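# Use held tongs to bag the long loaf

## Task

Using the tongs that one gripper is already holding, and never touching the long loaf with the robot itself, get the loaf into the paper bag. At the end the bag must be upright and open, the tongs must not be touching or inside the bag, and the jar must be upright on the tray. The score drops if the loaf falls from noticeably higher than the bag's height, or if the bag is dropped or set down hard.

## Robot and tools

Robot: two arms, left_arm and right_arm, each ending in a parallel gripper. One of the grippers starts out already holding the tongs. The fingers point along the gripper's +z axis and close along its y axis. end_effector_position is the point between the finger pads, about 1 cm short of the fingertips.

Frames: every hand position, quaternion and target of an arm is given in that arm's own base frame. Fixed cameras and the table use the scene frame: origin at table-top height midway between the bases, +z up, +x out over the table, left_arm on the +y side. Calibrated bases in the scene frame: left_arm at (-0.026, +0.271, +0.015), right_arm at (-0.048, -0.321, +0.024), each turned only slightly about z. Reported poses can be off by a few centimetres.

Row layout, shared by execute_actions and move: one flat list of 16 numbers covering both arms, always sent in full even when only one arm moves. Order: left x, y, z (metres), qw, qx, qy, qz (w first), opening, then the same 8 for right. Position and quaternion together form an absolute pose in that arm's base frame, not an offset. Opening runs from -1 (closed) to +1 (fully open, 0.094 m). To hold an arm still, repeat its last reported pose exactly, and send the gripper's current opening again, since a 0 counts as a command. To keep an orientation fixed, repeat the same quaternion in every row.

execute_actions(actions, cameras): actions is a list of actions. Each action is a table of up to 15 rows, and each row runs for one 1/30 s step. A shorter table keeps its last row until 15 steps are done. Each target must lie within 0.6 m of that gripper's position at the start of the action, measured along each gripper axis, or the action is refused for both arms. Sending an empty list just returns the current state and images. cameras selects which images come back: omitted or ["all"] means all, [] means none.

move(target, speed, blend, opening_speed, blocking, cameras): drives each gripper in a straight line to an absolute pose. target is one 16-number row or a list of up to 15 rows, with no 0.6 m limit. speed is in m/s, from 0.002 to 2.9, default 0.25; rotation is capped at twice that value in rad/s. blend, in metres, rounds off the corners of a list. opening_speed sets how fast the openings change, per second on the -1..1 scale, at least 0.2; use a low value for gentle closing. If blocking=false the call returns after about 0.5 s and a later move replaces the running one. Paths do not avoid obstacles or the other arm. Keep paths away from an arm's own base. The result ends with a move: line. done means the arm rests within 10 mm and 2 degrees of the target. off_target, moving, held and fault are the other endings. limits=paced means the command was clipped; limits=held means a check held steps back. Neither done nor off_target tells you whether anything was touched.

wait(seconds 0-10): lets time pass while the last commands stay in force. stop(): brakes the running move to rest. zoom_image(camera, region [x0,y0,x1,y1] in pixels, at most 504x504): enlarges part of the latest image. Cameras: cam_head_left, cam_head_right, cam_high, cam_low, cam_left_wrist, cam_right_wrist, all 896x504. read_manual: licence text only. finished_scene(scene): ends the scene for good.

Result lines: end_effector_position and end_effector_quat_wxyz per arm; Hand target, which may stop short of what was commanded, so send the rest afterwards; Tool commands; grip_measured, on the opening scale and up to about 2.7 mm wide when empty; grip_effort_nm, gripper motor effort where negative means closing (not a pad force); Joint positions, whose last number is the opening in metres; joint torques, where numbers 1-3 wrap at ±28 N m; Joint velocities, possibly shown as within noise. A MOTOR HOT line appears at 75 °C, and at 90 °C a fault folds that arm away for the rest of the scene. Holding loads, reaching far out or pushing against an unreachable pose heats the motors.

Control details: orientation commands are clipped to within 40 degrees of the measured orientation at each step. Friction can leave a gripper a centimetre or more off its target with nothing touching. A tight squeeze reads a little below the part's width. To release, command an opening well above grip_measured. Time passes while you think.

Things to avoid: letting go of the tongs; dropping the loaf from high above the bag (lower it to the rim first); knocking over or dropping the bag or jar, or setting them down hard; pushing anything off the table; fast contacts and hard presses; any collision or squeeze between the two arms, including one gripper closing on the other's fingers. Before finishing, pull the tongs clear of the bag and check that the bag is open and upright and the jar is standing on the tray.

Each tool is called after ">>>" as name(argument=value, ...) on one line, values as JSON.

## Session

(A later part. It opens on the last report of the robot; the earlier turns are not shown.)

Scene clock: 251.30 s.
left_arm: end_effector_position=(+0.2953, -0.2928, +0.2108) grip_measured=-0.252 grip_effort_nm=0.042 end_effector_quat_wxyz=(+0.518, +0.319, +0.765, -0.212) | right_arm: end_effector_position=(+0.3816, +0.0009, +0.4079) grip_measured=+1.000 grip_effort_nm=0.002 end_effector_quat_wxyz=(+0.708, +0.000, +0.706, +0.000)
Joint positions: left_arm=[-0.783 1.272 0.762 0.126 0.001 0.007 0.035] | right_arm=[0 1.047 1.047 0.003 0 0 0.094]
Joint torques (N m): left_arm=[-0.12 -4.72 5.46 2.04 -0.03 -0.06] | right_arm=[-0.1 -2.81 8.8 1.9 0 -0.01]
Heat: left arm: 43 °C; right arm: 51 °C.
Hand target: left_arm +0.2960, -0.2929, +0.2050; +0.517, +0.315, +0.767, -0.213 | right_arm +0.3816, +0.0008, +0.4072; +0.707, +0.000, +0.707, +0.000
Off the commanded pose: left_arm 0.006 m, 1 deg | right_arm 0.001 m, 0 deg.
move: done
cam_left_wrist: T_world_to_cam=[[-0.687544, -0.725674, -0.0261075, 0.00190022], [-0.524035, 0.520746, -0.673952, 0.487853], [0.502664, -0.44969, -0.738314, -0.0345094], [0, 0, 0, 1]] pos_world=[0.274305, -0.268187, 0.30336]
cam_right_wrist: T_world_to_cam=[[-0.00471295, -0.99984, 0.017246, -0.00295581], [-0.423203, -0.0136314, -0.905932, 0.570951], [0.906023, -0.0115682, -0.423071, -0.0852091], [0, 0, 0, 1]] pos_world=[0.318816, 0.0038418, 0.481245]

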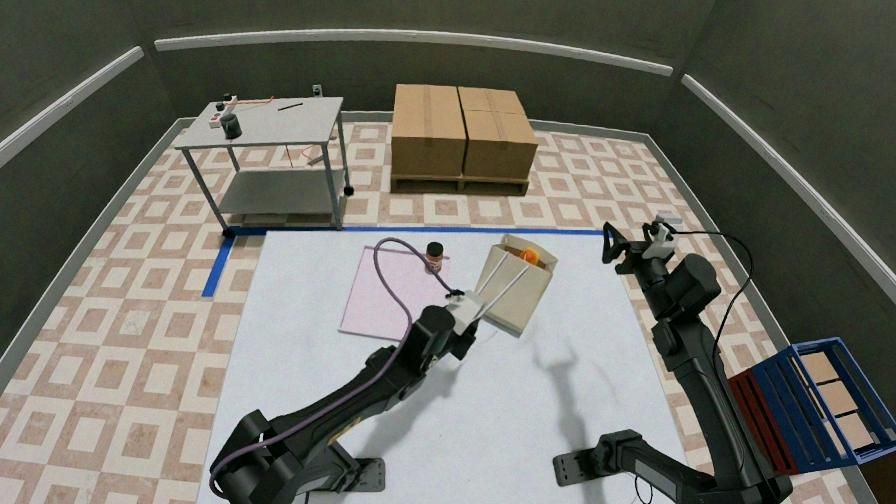

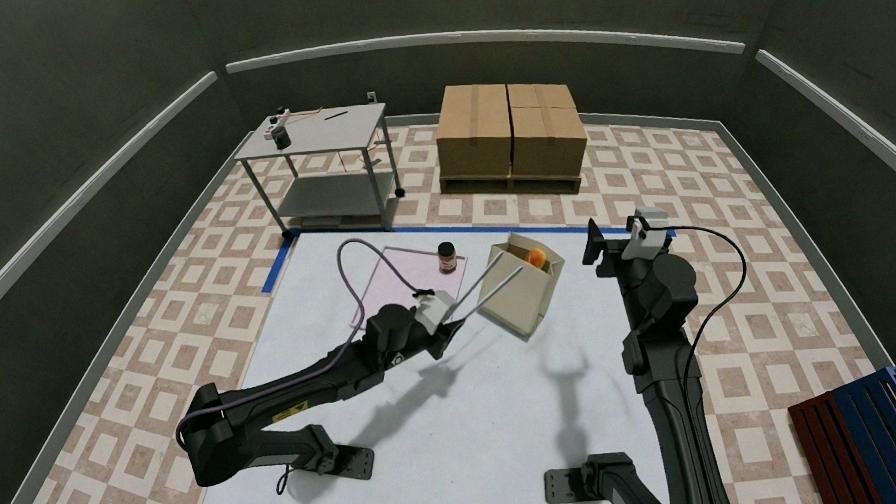

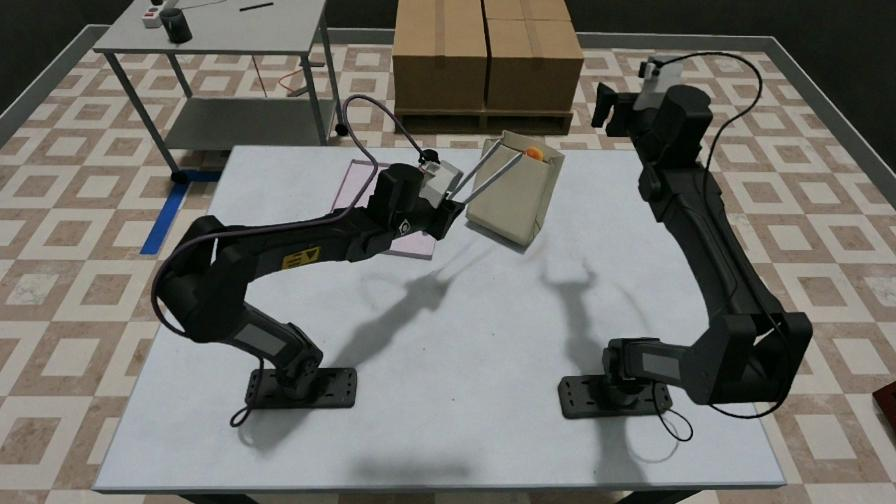

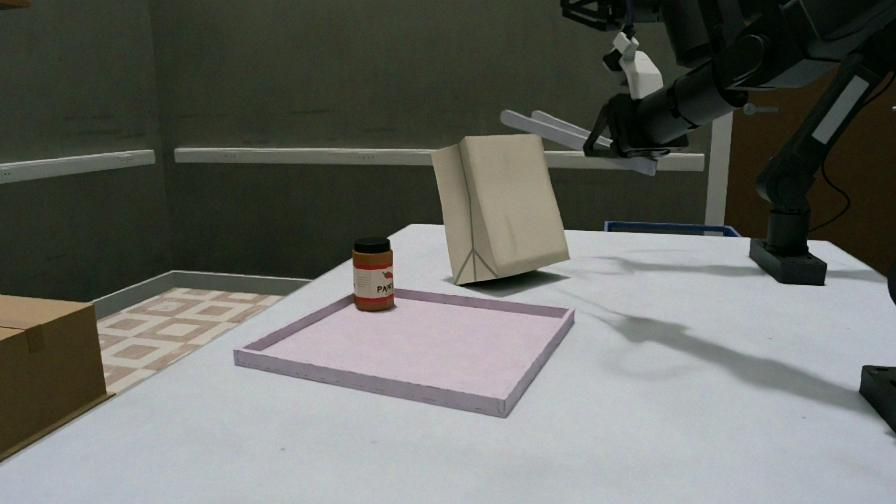

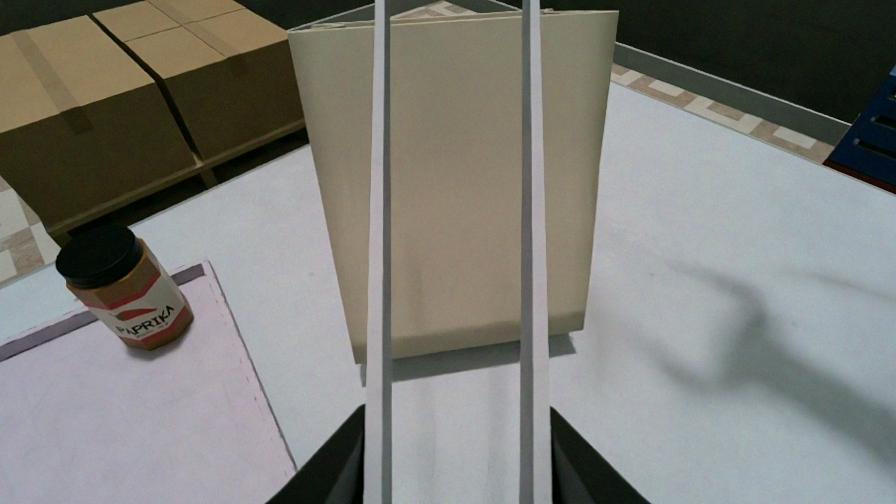

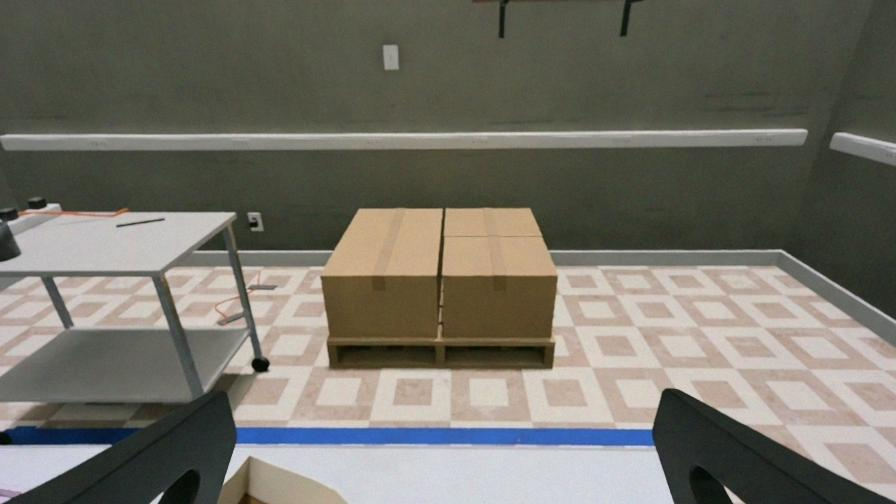

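>>> wait(seconds=0)

Scene clock: 253.70 s.
left_arm: end_effector_position=(+0.2954, -0.2928, +0.2110) grip_measured=-0.252 grip_effort_nm=0.046 end_effector_quat_wxyz=(+0.518, +0.319, +0.765, -0.212) | right_arm: end_effector_position=(+0.3816, +0.0009, +0.4079) grip_measured=+1.000 grip_effort_nm=0.002 end_effector_quat_wxyz=(+0.708, +0.000, +0.706, +0.000)
Joint positions: left_arm=[-0.783 1.272 0.762 0.127 0.001 0.007 0.035] | right_arm=[0 1.047 1.047 0.003 0 0 0.094]
Joint torques (N m): left_arm=[-0.12 -4.74 5.46 2.09 -0.08 -0.06] | right_arm=[-0.1 -2.81 8.8 1.9 -0.01 -0.01]
Heat: left arm: 42 °C; right arm: 51 °C.
Hand target: left_arm +0.2960, -0.2929, +0.2050; +0.517, +0.315, +0.767, -0.213 | right_arm +0.3816, +0.0008, +0.4072; +0.707, +0.000, +0.707, +0.000
Tool commands: left_gripper/opening=-0.25 right_gripper/opening=+1.0
Off the commanded pose: left_arm 0.006 m, 1 deg | right_arm 0.001 m, 0 deg.
cam_left_wrist: T_world_to_cam=[[-0.687528, -0.725689, -0.0260855, 0.00188786], [-0.523642, 0.520354, -0.67456, 0.48789], [0.503094, -0.45012, -0.737759, -0.0348374], [0, 0, 0, 1]] pos_world=[0.274304, -0.268187, 0.303459]
cam_right_wrist: T_world_to_cam=[[-0.00471295, -0.99984, 0.017246, -0.00295581], [-0.423203, -0.0136314, -0.905932, 0.570951], [0.906023, -0.0115682, -0.423071, -0.0852091], [0, 0, 0, 1]] pos_world=[0.318816, 0.0038418, 0.481245]

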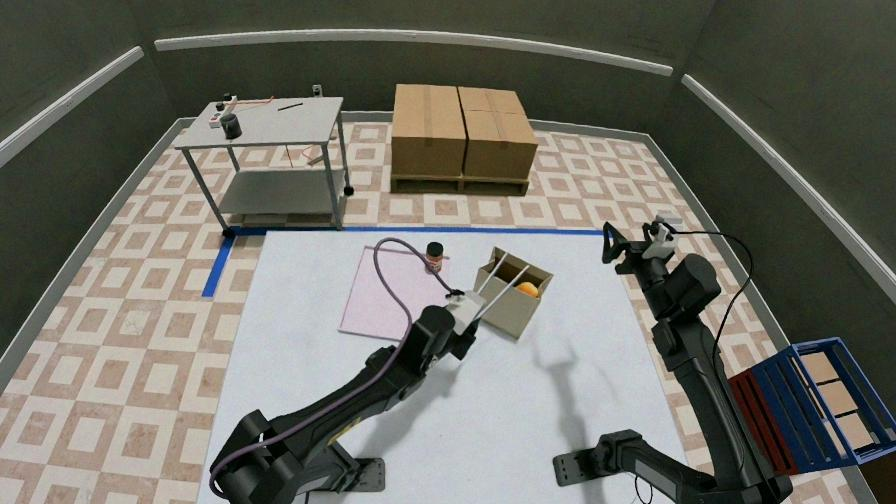

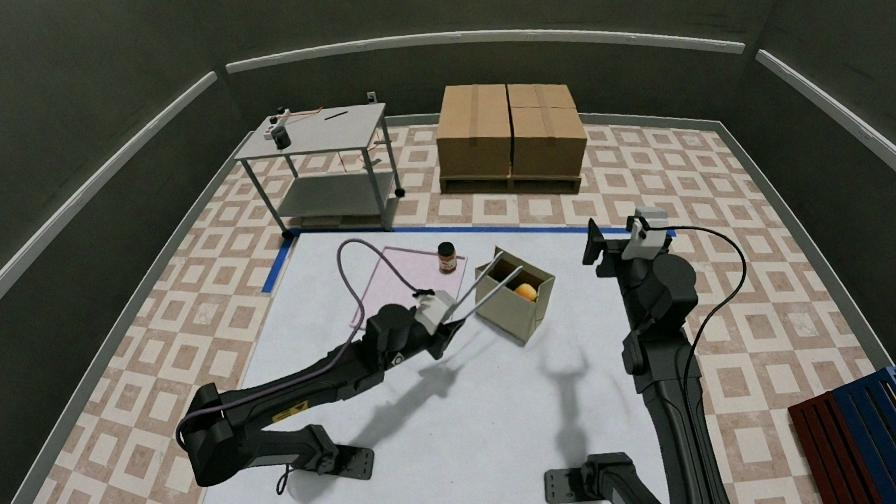

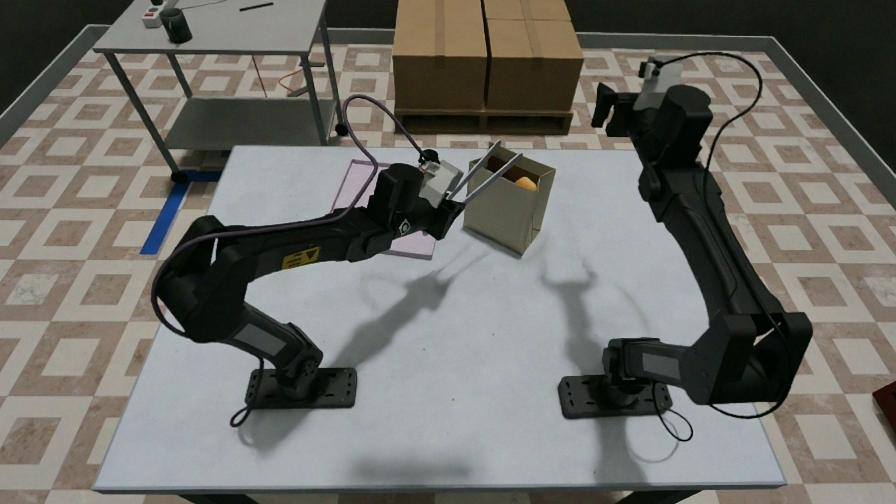

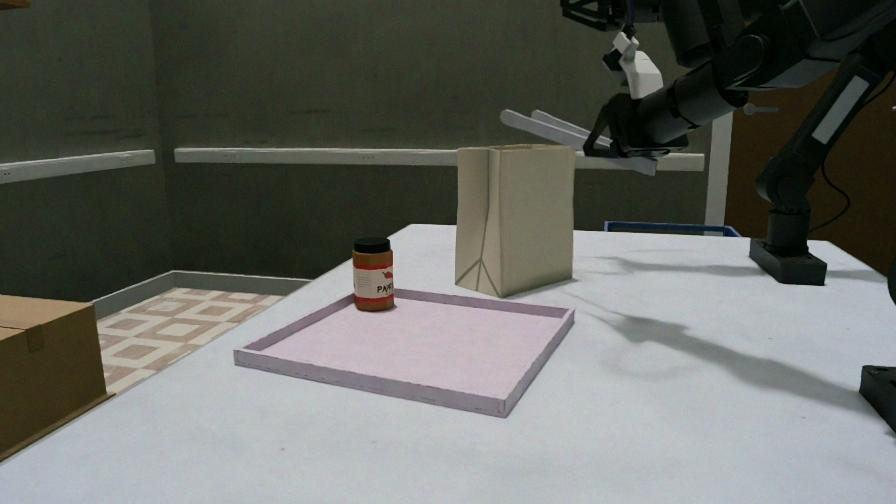

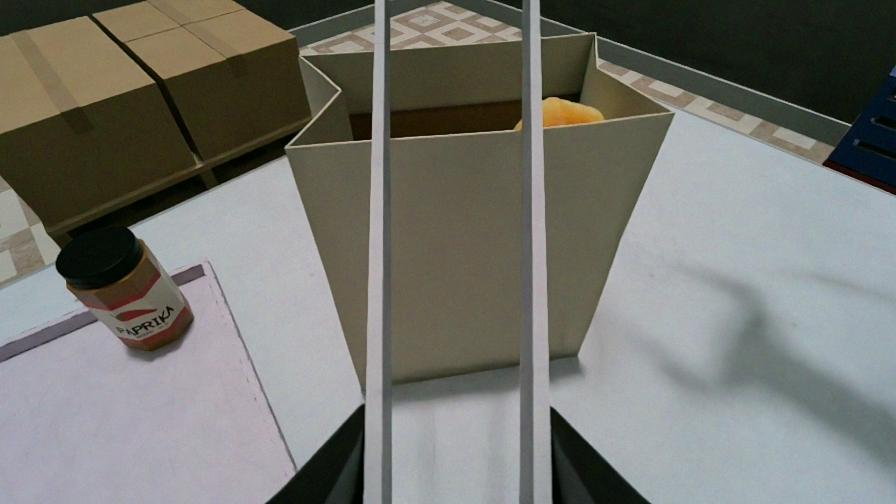

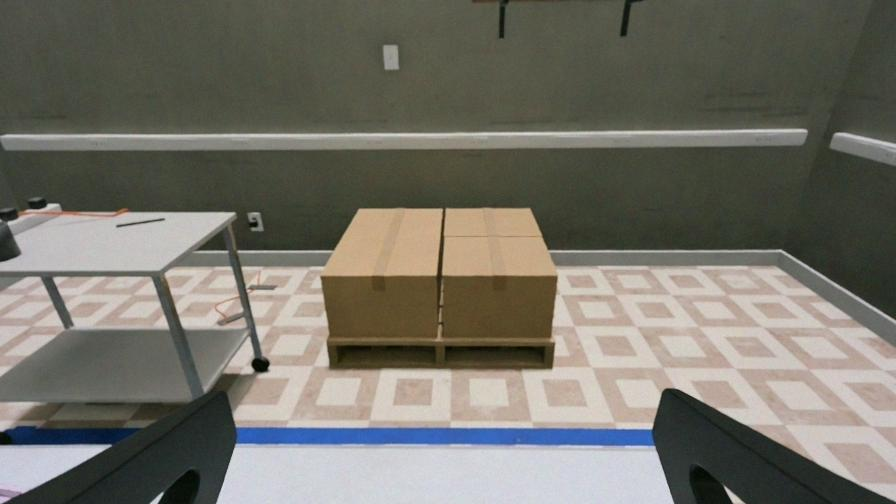

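>>> move(target=[[0.29,-0.285,0.30,0.5172,0.3153,0.7667,-0.2127,-0.25,0.3816,0.0009,0.4072,0.7071,0,0.7071,0,1],[0.36,0.0,0.32,0.568,0,0.823,0,-0.25,0.3816,0.0009,0.4072,0.7071,0,0.7071,0,1]], speed=0.15, cameras=["cam_high","cam_low"])

>>> finished_scene(scene=1)

Scene clock: 270.77 s.
left_arm: end_effector_position=(+0.3574, -0.0003, +0.3105) grip_measured=-0.252 grip_effort_nm=0.046 end_effector_quat_wxyz=(+0.559, -0.003, +0.829, +0.000) | right_arm: end_effector_position=(+0.3816, +0.0009, +0.4080) grip_measured=+1.000 grip_effort_nm=0.012 end_effector_quat_wxyz=(+0.708, +0.000, +0.706, +0.000)
Joint positions: left_arm=[-0.009 1.021 1.022 -0.385 -0.011 -0.009 0.035] | right_arm=[0 1.047 1.047 0.003 0 0 0.094]
Joint torques (N m): left_arm=[0.38 -2.43 7.86 1.89 0.06 0.1] | right_arm=[-0.12 -2.82 8.8 1.9 -0.01 -0.01]
Heat: left arm: 41 °C; right arm: 51 °C.
Hand target: left_arm +0.3597, +0.0000, +0.3200; +0.568, +0.000, +0.823, +0.000 | right_arm +0.3816, +0.0008, +0.4072; +0.707, +0.000, +0.707, +0.000
Off the commanded pose: left_arm 0.010 m, 1 deg | right_arm 0.001 m, 0 deg.
move: done

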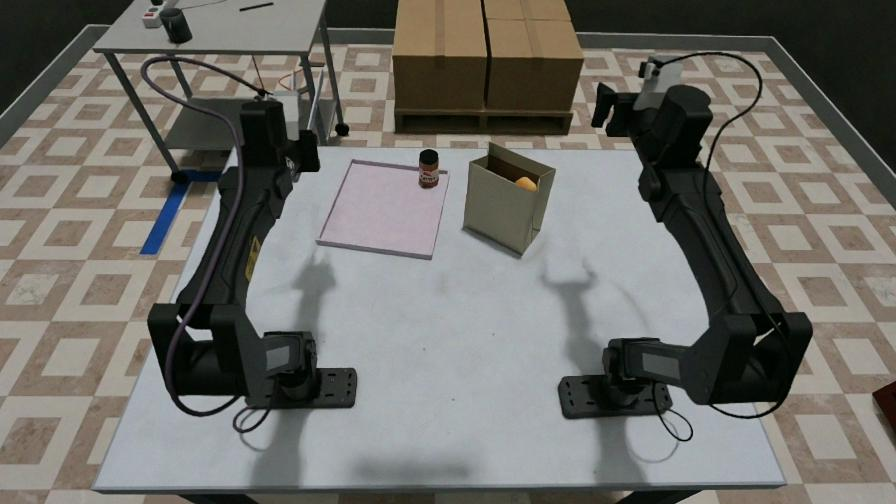

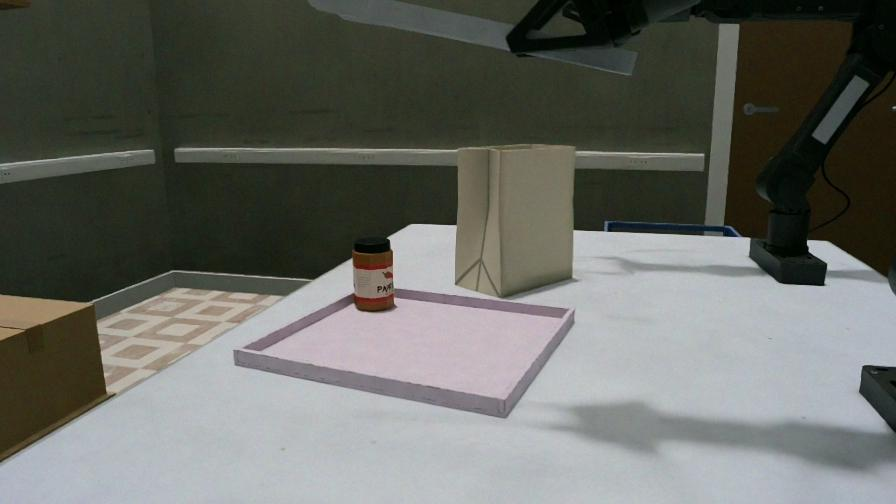

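The scene is finished: the task was done.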